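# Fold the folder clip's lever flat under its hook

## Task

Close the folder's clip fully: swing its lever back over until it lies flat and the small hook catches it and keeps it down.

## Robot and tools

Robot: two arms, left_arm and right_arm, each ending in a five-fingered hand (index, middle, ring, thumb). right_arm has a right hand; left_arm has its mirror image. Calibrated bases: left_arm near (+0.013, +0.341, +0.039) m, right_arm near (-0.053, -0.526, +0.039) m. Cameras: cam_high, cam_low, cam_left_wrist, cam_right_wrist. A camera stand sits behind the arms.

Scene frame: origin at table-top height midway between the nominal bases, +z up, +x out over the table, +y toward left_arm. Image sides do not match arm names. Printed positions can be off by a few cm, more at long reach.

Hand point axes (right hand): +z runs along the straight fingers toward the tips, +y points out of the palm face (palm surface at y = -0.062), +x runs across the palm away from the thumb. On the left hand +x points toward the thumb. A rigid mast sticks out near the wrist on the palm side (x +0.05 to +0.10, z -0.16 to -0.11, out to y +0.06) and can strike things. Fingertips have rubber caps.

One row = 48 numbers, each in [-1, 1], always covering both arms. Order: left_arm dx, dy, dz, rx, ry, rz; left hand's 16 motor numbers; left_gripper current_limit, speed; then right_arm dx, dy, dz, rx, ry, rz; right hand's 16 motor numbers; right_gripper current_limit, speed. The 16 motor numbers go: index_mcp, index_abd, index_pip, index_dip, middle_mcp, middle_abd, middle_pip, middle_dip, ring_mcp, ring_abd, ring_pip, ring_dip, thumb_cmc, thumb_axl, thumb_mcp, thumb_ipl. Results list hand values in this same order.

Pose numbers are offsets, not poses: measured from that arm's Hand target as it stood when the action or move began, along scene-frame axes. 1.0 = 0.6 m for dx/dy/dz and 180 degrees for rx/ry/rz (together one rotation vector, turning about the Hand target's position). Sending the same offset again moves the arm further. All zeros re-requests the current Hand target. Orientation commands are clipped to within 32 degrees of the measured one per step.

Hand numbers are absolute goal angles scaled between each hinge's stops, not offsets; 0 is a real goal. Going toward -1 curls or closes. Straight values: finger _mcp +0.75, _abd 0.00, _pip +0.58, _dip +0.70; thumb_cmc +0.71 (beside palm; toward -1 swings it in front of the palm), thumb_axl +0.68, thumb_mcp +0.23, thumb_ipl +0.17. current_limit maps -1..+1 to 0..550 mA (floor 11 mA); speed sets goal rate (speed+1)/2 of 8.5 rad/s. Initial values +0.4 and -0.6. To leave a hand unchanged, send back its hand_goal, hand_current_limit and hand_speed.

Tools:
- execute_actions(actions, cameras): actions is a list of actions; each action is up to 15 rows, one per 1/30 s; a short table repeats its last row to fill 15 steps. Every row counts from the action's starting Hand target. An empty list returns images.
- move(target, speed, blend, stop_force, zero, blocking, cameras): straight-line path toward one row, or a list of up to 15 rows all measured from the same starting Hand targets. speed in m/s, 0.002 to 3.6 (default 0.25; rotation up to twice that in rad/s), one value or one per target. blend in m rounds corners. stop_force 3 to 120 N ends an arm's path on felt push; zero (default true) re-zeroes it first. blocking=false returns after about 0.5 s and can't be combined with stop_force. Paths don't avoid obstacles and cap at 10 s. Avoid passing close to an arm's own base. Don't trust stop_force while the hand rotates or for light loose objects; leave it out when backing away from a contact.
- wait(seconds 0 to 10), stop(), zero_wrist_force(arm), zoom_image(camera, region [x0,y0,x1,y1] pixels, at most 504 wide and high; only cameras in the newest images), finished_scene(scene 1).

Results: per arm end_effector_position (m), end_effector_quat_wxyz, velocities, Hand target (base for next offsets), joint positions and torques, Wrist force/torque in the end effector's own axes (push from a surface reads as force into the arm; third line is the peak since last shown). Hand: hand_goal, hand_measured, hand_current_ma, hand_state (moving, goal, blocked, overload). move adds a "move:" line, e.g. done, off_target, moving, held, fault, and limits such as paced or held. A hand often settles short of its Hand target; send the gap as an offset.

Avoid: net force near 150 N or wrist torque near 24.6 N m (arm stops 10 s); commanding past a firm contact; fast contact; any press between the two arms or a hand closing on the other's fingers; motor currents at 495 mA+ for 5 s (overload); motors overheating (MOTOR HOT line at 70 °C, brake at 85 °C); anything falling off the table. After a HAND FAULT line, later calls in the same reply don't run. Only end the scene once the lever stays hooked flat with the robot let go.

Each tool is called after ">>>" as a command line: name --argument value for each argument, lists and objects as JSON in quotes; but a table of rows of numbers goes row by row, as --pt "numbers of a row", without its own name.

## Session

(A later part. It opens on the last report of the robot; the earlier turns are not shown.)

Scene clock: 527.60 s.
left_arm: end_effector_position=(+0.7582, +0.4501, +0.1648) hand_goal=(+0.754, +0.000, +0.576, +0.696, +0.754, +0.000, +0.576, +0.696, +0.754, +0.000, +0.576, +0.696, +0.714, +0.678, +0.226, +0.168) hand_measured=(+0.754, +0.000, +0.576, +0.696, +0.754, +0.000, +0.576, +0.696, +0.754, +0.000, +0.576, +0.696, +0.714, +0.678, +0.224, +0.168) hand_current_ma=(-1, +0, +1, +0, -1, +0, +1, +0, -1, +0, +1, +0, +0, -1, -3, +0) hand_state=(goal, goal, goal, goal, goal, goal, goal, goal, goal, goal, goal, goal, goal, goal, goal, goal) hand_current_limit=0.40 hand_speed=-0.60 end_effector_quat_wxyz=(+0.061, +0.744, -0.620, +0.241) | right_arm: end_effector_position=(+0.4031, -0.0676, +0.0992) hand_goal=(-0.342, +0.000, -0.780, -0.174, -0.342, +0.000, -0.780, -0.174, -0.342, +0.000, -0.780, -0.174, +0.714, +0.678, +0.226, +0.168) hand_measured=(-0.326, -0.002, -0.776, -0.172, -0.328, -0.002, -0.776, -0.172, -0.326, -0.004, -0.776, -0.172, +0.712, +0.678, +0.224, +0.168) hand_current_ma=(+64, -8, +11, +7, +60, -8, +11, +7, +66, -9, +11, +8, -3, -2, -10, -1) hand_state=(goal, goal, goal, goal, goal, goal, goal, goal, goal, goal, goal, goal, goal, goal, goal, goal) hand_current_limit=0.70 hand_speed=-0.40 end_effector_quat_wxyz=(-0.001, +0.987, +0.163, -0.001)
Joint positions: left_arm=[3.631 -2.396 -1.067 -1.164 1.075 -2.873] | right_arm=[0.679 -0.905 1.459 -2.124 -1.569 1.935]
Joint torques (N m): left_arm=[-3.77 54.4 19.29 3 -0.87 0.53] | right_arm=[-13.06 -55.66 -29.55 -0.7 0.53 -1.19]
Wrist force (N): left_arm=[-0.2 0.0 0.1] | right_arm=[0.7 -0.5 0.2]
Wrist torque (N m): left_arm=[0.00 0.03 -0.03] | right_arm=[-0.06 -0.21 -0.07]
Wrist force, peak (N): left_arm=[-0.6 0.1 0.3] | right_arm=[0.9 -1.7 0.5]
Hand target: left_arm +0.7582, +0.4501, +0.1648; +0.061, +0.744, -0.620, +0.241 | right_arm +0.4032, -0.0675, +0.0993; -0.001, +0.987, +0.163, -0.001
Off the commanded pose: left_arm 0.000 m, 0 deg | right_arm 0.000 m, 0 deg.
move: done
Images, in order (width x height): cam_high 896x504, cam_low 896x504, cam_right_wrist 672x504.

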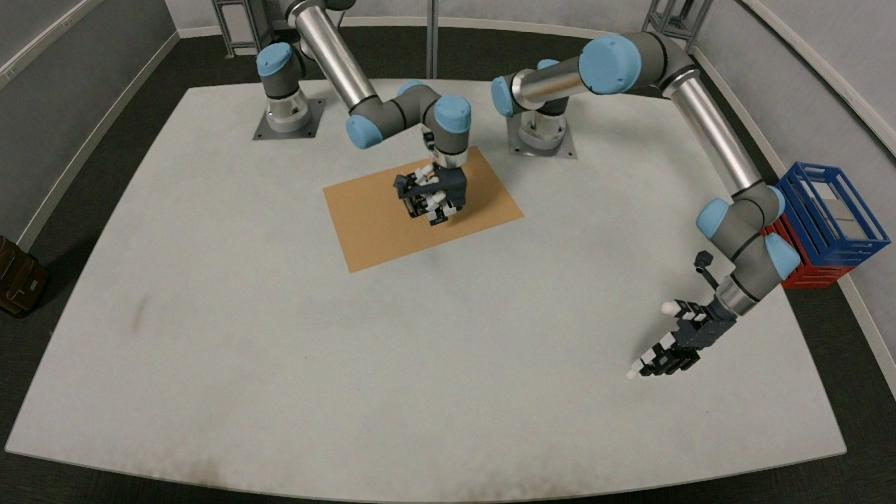

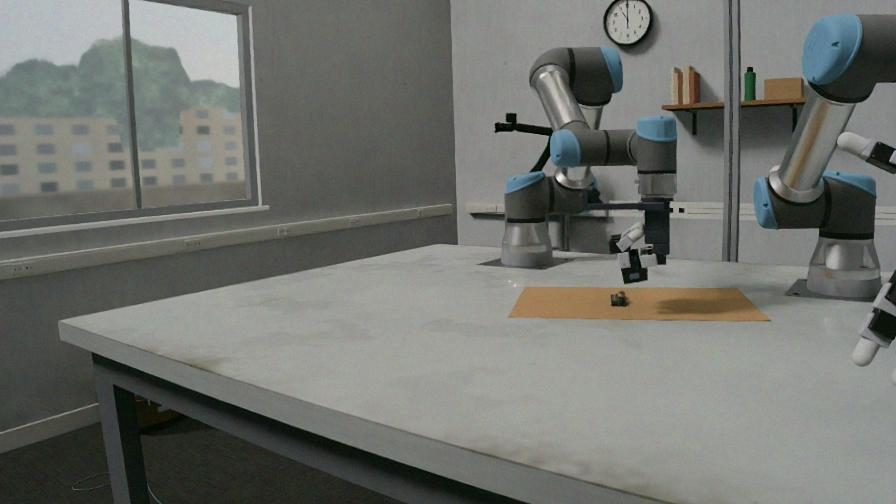

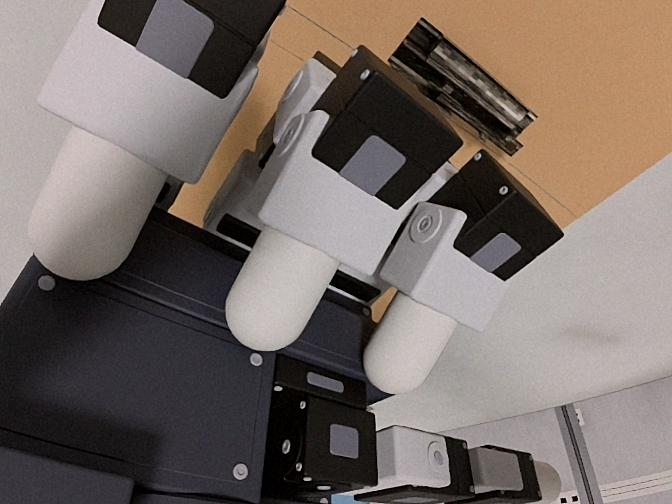

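>>> zoom_image --camera "cam_right_wrist" --region '[380, 10, 550, 165]'

>>> zoom_image --camera "cam_right_wrist" --region '[440, 70, 540, 165]'

Scaled by 2.965 from the camera's 672x504 image, which has a finer 960x720 frame.

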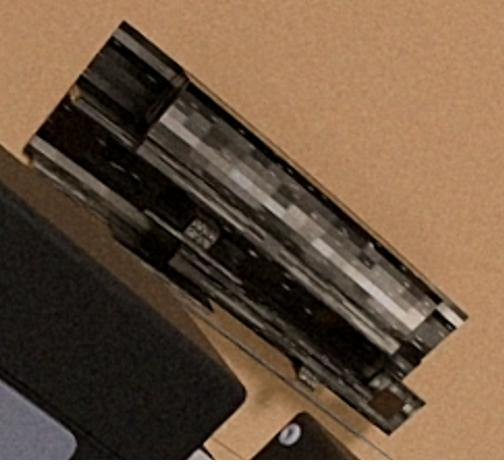

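Scaled by 5.040 from the camera's 672x504 image, which has a finer 960x720 frame.

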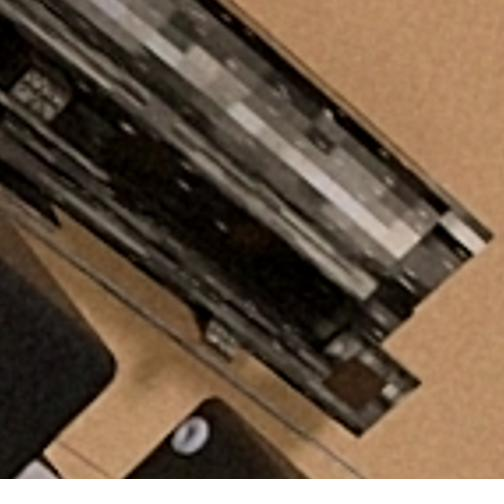

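>>> move --pt "0 0 0 0 0 0 0.754 0 0.576 0.696 0.754 0 0.576 0.696 0.754 0 0.576 0.696 0.714 0.678 0.226 0.168 0.4 -0.6 -0.05 0.117 0.17 0 0 0.25 -0.342 0 -0.78 -0.174 -0.342 0 -0.78 -0.174 -0.342 0 -0.78 -0.174 0.714 0.678 0.226 0.168 0.7 -0.4" --pt "0 0 0 0 0 0 0.754 0 0.576 0.696 0.754 0 0.576 0.696 0.754 0 0.576 0.696 0.714 0.678 0.226 0.168 0.4 -0.6 -0.208 0.24 0.05 0 0 0.5 -0.342 0 -0.78 -0.174 -0.342 0 -0.78 -0.174 -0.342 0 -0.78 -0.174 0.714 0.678 0.226 0.168 0.7 -0.4" --pt "0 0 0 0 0 0 0.754 0 0.576 0.696 0.754 0 0.576 0.696 0.754 0 0.576 0.696 0.714 0.678 0.226 0.168 0.4 -0.6 -0.208 0.24 -0.082 0 0 0.5 -0.342 0 -0.78 -0.174 -0.342 0 -0.78 -0.174 -0.342 0 -0.78 -0.174 0.714 0.678 0.226 0.168 0.7 -0.4" --speed '[0.25, 0.2, 0.08]' --blend 0.01 --cameras '["cam_high", "cam_low", "cam_right_wrist"]'

Scene clock: 551.37 s.
left_arm: end_effector_position=(+0.7582, +0.4501, +0.1648) hand_goal=(+0.754, +0.000, +0.576, +0.696, +0.754, +0.000, +0.576, +0.696, +0.754, +0.000, +0.576, +0.696, +0.714, +0.678, +0.226, +0.168) hand_measured=(+0.754, +0.000, +0.576, +0.696, +0.754, +0.000, +0.576, +0.696, +0.754, +0.000, +0.576, +0.696, +0.714, +0.678, +0.224, +0.168) hand_current_ma=(-1, +0, +1, +0, -1, +0, +1, +0, -1, +0, +1, +0, +0, -1, -3, +0) hand_state=(goal, goal, goal, goal, goal, goal, goal, goal, goal, goal, goal, goal, goal, goal, goal, goal) hand_current_limit=0.40 hand_speed=-0.60 end_effector_quat_wxyz=(+0.061, +0.744, -0.620, +0.241) | right_arm: end_effector_position=(+0.2783, +0.0764, +0.0500) hand_goal=(-0.342, +0.000, -0.780, -0.174, -0.342, +0.000, -0.780, -0.174, -0.342, +0.000, -0.780, -0.174, +0.714, +0.678, +0.226, +0.168) hand_measured=(-0.326, -0.002, -0.776, -0.172, -0.328, -0.002, -0.776, -0.172, -0.326, -0.004, -0.776, -0.172, +0.712, +0.678, +0.224, +0.168) hand_current_ma=(+62, -8, +11, +7, +59, -8, +11, +7, +63, -9, +11, +8, -3, -2, -10, -1) hand_state=(goal, goal, goal, goal, goal, goal, goal, goal, goal, goal, goal, goal, goal, goal, goal, goal) hand_current_limit=0.70 hand_speed=-0.40 end_effector_quat_wxyz=(+0.000, +0.583, +0.813, -0.001)
Joint positions: left_arm=[3.631 -2.396 -1.067 -1.164 1.075 -2.873] | right_arm=[0.962 -0.955 1.708 -2.322 -1.57 0.648]
Joint torques (N m): left_arm=[-4.43 53.23 19.42 3.04 -1.06 0.78] | right_arm=[-12.78 -52.07 -27.15 -0.43 2.05 -0.87]
Wrist force (N): left_arm=[-0.2 0.2 -0.4] | right_arm=[1.2 -0.7 0.6]
Wrist torque (N m): left_arm=[0.06 0.02 -0.02] | right_arm=[-0.09 -0.32 -0.08]
Wrist force, peak (N): left_arm=[-0.2 0.7 0.2] | right_arm=[1.1 -0.9 1.8]
Hand target: left_arm +0.7582, +0.4501, +0.1648; +0.061, +0.744, -0.620, +0.241 | right_arm +0.2784, +0.0765, +0.0501; +0.000, +0.583, +0.813, -0.001
Off the commanded pose: left_arm 0.000 m, 0 deg | right_arm 0.000 m, 0 deg.
move: done
Images, in order (width x height): cam_high 896x504, cam_low 896x504, cam_right_wrist 672x504.

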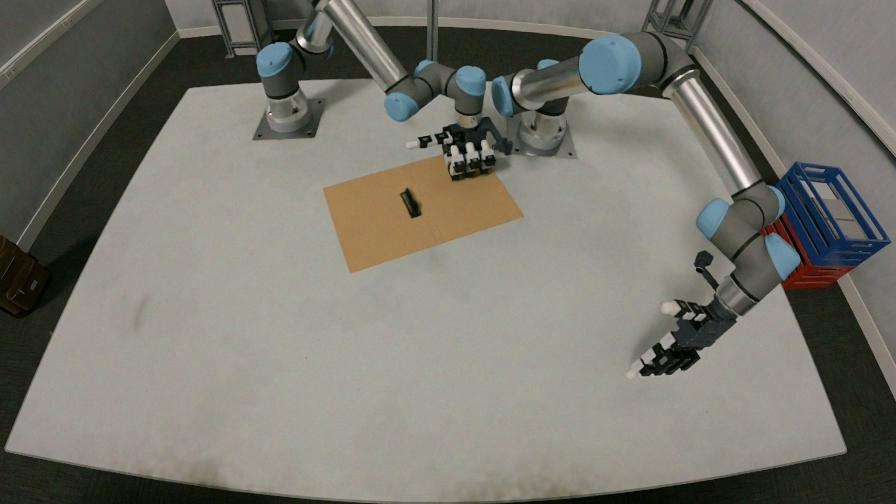

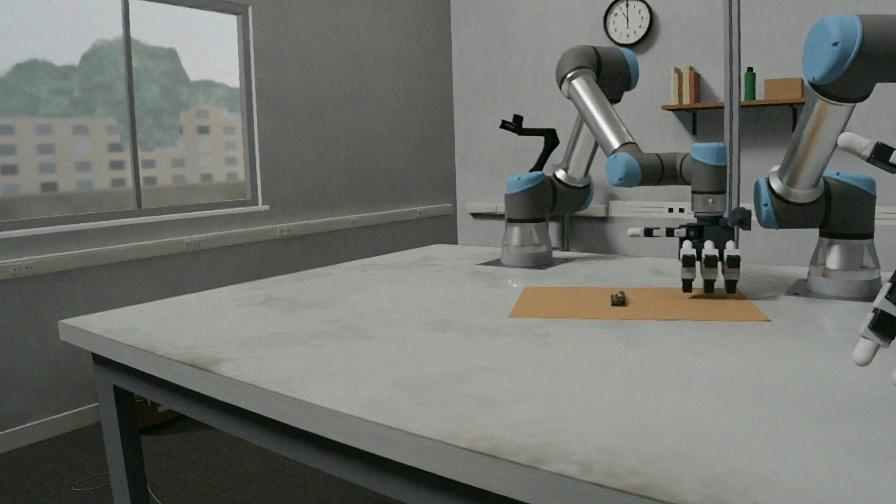

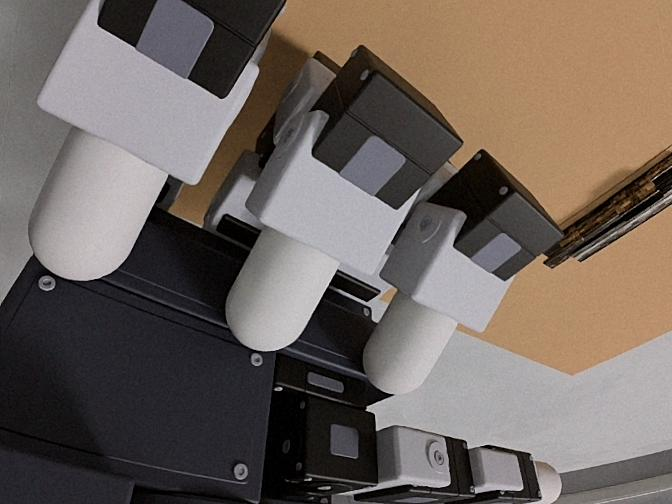

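>>> zoom_image --camera "cam_right_wrist" --region '[530, 130, 672, 280]'

>>> zoom_image --camera "cam_high" --region '[390, 180, 430, 225]'

>>> zoom_image --camera "cam_low" --region '[605, 285, 635, 310]'

Scaled by 3.360 from the camera's 672x504 image, which has a finer 960x720 frame.

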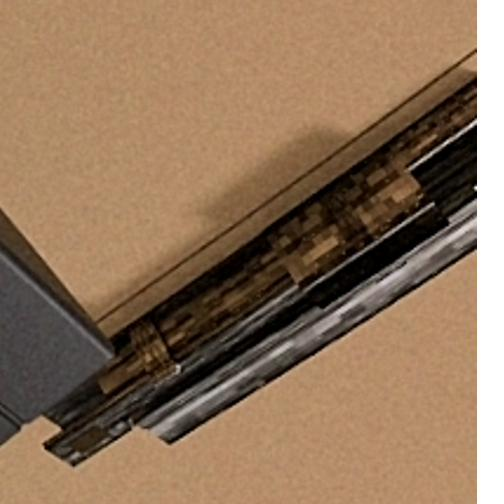

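Scaled by 11.200 from the camera's 896x504 image, which has a finer 1280x720 frame.

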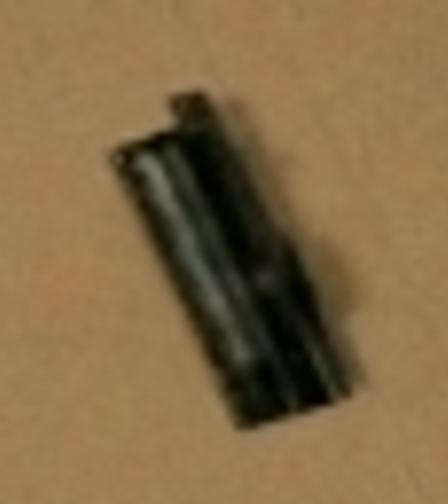

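Scaled by 16.800 from the camera's 896x504 image, which has a finer 1280x720 frame.

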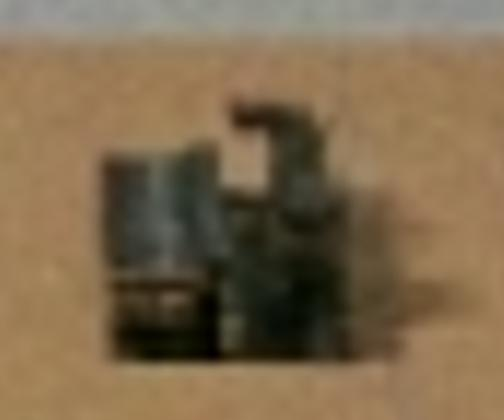

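>>> zoom_image --camera "cam_right_wrist" --region '[540, 215, 600, 275]'

Scaled by 8.400 from the camera's 672x504 image, which has a finer 960x720 frame.

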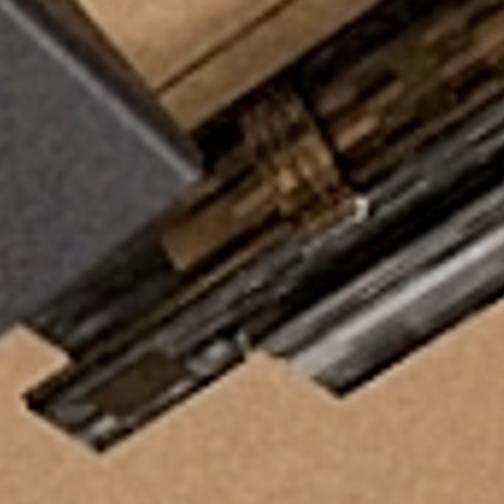

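>>> move --target '[0,0,0,0,0,0,0.754,0,0.576,0.696,0.754,0,0.576,0.696,0.754,0,0.576,0.696,0.714,0.678,0.226,0.168,0.4,-0.6,-0.0625,-0.0733,0.01,0,0,0,-0.342,0,-0.78,-0.174,-0.342,0,-0.78,-0.174,-0.342,0,-0.78,-0.174,0.714,0.678,0.226,0.168,0.7,-0.4]' --speed 0.08 --cameras '["cam_right_wrist"]'

>>> zoom_image --camera "cam_right_wrist" --region '[460, 60, 620, 220]'

Scene clock: 567.37 s.
left_arm: end_effector_position=(+0.7582, +0.4501, +0.1648) hand_goal=(+0.754, +0.000, +0.576, +0.696, +0.754, +0.000, +0.576, +0.696, +0.754, +0.000, +0.576, +0.696, +0.714, +0.678, +0.226, +0.168) hand_measured=(+0.754, +0.000, +0.576, +0.696, +0.754, +0.000, +0.576, +0.696, +0.754, +0.000, +0.576, +0.696, +0.714, +0.678, +0.224, +0.168) hand_current_ma=(-1, +0, +1, +0, -1, +0, +1, +0, -1, +0, +1, +0, +0, -1, -3, +0) hand_state=(goal, goal, goal, goal, goal, goal, goal, goal, goal, goal, goal, goal, goal, goal, goal, goal) hand_current_limit=0.40 hand_speed=-0.60 end_effector_quat_wxyz=(+0.061, +0.744, -0.620, +0.241) | right_arm: end_effector_position=(+0.2408, +0.0325, +0.0561) hand_goal=(-0.342, +0.000, -0.780, -0.174, -0.342, +0.000, -0.780, -0.174, -0.342, +0.000, -0.780, -0.174, +0.714, +0.678, +0.226, +0.168) hand_measured=(-0.326, -0.002, -0.776, -0.172, -0.328, -0.002, -0.776, -0.172, -0.326, -0.004, -0.776, -0.172, +0.712, +0.678, +0.224, +0.168) hand_current_ma=(+62, -8, +11, +7, +59, -8, +11, +7, +63, -9, +10, +8, -3, -2, -10, -1) hand_state=(goal, goal, goal, goal, goal, goal, goal, goal, goal, goal, goal, goal, goal, goal, goal, goal) hand_current_limit=0.70 hand_speed=-0.40 end_effector_quat_wxyz=(+0.000, +0.583, +0.813, -0.001)
Joint positions: left_arm=[3.631 -2.396 -1.067 -1.164 1.075 -2.873] | right_arm=[0.973 -1.061 1.879 -2.386 -1.57 0.659]
Joint torques (N m): left_arm=[-6.48 55.19 17.83 3.09 -0.83 0.75] | right_arm=[-3.66 -30.83 -21.82 -0.27 -1.46 -1.1]
Wrist force (N): left_arm=[0.1 0.1 -0.1] | right_arm=[1.0 -0.5 1.0]
Wrist torque (N m): left_arm=[0.03 -0.01 0.00] | right_arm=[-0.08 -0.31 -0.08]
Wrist force, peak (N): left_arm=[-0.5 0.2 -0.2] | right_arm=[1.2 -0.9 1.1]
Hand target: left_arm +0.7582, +0.4501, +0.1648; +0.061, +0.744, -0.620, +0.241 | right_arm +0.2409, +0.0325, +0.0561; +0.000, +0.583, +0.813, -0.001
Off the commanded pose: left_arm 0.000 m, 0 deg | right_arm 0.000 m, 0 deg.
move: done
Images, in order (width x height): cam_right_wrist 672x504.

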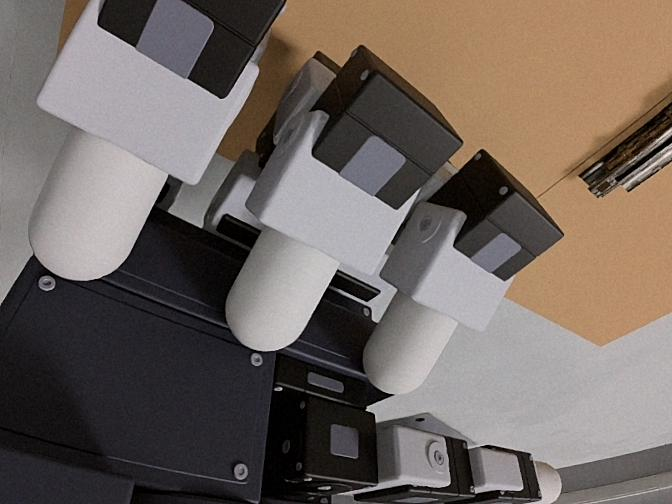

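Scaled by 3.150 from the camera's 672x504 image, which has a finer 960x720 frame.

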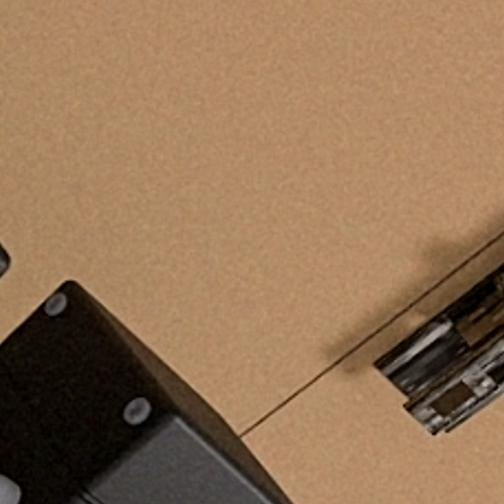

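>>> zoom_image --camera "cam_right_wrist" --region '[575, 115, 672, 205]'

>>> zoom_image --camera "cam_right_wrist" --region '[595, 140, 655, 195]'

Scaled by 5.196 from the camera's 672x504 image, which has a finer 960x720 frame.

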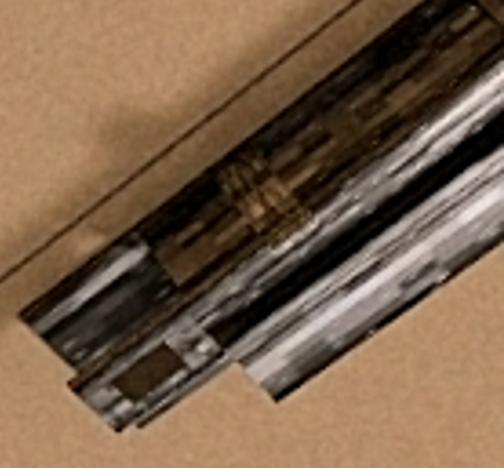

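Scaled by 8.400 from the camera's 672x504 image, which has a finer 960x720 frame.

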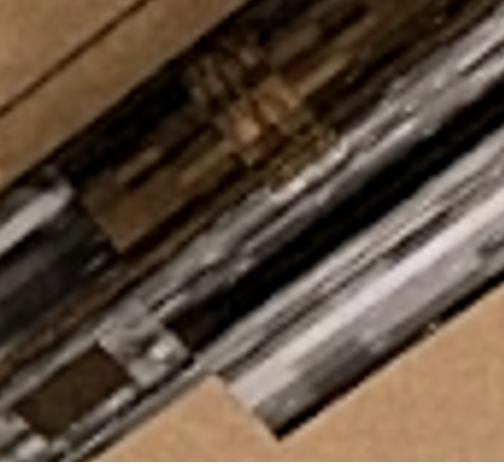

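>>> move --target '[0,0,0,0,0,0,0.754,0,0.576,0.696,0.754,0,0.576,0.696,0.754,0,0.576,0.696,0.714,0.678,0.226,0.168,0.4,-0.6,0.025,-0.1,0,0,0,0,-0.342,0,-0.78,-0.174,-0.342,0,-0.78,-0.174,-0.342,0,-0.78,-0.174,0.714,0.678,0.226,0.168,0.7,-0.4]' --speed 0.08 --cameras '["cam_right_wrist"]'

>>> zoom_image --camera "cam_right_wrist" --region '[500, 50, 600, 150]'

Scene clock: 602.13 s.
left_arm: end_effector_position=(+0.7582, +0.4501, +0.1648) hand_goal=(+0.754, +0.000, +0.576, +0.696, +0.754, +0.000, +0.576, +0.696, +0.754, +0.000, +0.576, +0.696, +0.714, +0.678, +0.226, +0.168) hand_measured=(+0.754, +0.000, +0.576, +0.696, +0.754, +0.000, +0.576, +0.696, +0.754, +0.000, +0.576, +0.696, +0.714, +0.678, +0.224, +0.168) hand_current_ma=(-1, +0, +1, +0, -1, +0, +1, +0, -1, +0, +1, +0, +0, -1, -3, +0) hand_state=(goal, goal, goal, goal, goal, goal, goal, goal, goal, goal, goal, goal, goal, goal, goal, goal) hand_current_limit=0.40 hand_speed=-0.60 end_effector_quat_wxyz=(+0.061, +0.744, -0.620, +0.241) | right_arm: end_effector_position=(+0.2560, -0.0276, +0.0562) hand_goal=(-0.342, +0.000, -0.780, -0.174, -0.342, +0.000, -0.780, -0.174, -0.342, +0.000, -0.780, -0.174, +0.714, +0.678, +0.226, +0.168) hand_measured=(-0.326, -0.002, -0.776, -0.172, -0.328, -0.002, -0.776, -0.172, -0.326, -0.004, -0.776, -0.172, +0.712, +0.678, +0.224, +0.168) hand_current_ma=(+62, -8, +11, +7, +59, -8, +11, +7, +63, -9, +10, +8, -3, -2, -10, -1) hand_state=(goal, goal, goal, goal, goal, goal, goal, goal, goal, goal, goal, goal, goal, goal, goal, goal) hand_current_limit=0.70 hand_speed=-0.40 end_effector_quat_wxyz=(+0.000, +0.583, +0.813, -0.001)
Joint positions: left_arm=[3.631 -2.396 -1.067 -1.164 1.075 -2.873] | right_arm=[0.886 -1.147 2.028 -2.45 -1.571 0.572]
Joint torques (N m): left_arm=[-5.23 54.28 18.29 3.04 -0.98 0.91] | right_arm=[14.43 -24.65 -24.42 -0.46 -0.07 1.08]
Wrist force (N): left_arm=[0.0 0.1 -0.4] | right_arm=[0.8 -0.3 0.4]
Wrist torque (N m): left_arm=[0.05 -0.01 -0.01] | right_arm=[-0.06 -0.23 -0.08]
Wrist force, peak (N): left_arm=[-0.1 0.5 -0.4] | right_arm=[1.4 -0.5 0.7]
Hand target: left_arm +0.7582, +0.4501, +0.1648; +0.061, +0.744, -0.620, +0.241 | right_arm +0.2559, -0.0275, +0.0561; +0.000, +0.583, +0.813, -0.001
Off the commanded pose: left_arm 0.000 m, 0 deg | right_arm 0.000 m, 0 deg.
move: done
Images, in order (width x height): cam_right_wrist 672x504.

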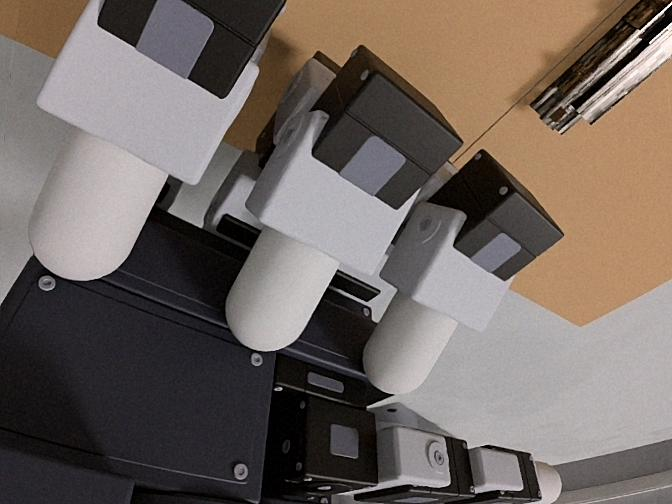

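Scaled by 5.040 from the camera's 672x504 image, which has a finer 960x720 frame.

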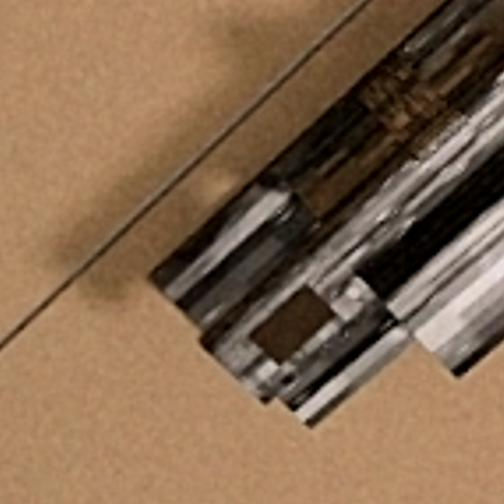

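>>> zoom_image --camera "cam_right_wrist" --region '[555, 45, 615, 105]'

>>> zoom_image --camera "cam_right_wrist" --region '[520, 0, 672, 140]'

Scaled by 8.400 from the camera's 672x504 image, which has a finer 960x720 frame.

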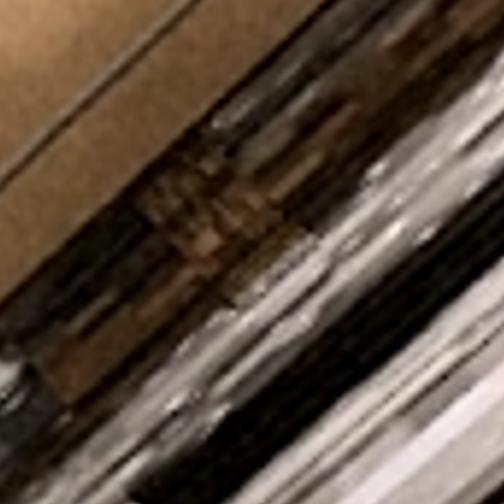

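Scaled by 3.316 from the camera's 672x504 image, which has a finer 960x720 frame.

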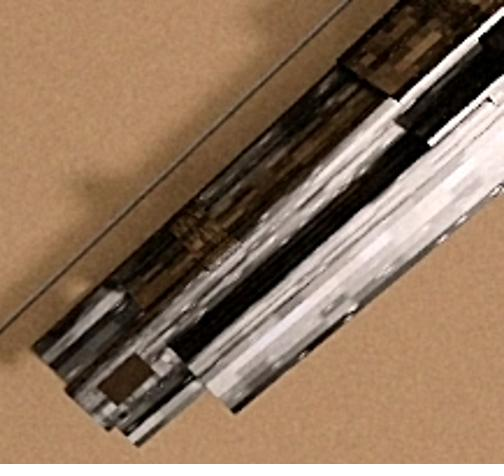

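>>> finished_scene

The scene is finished: the task was done.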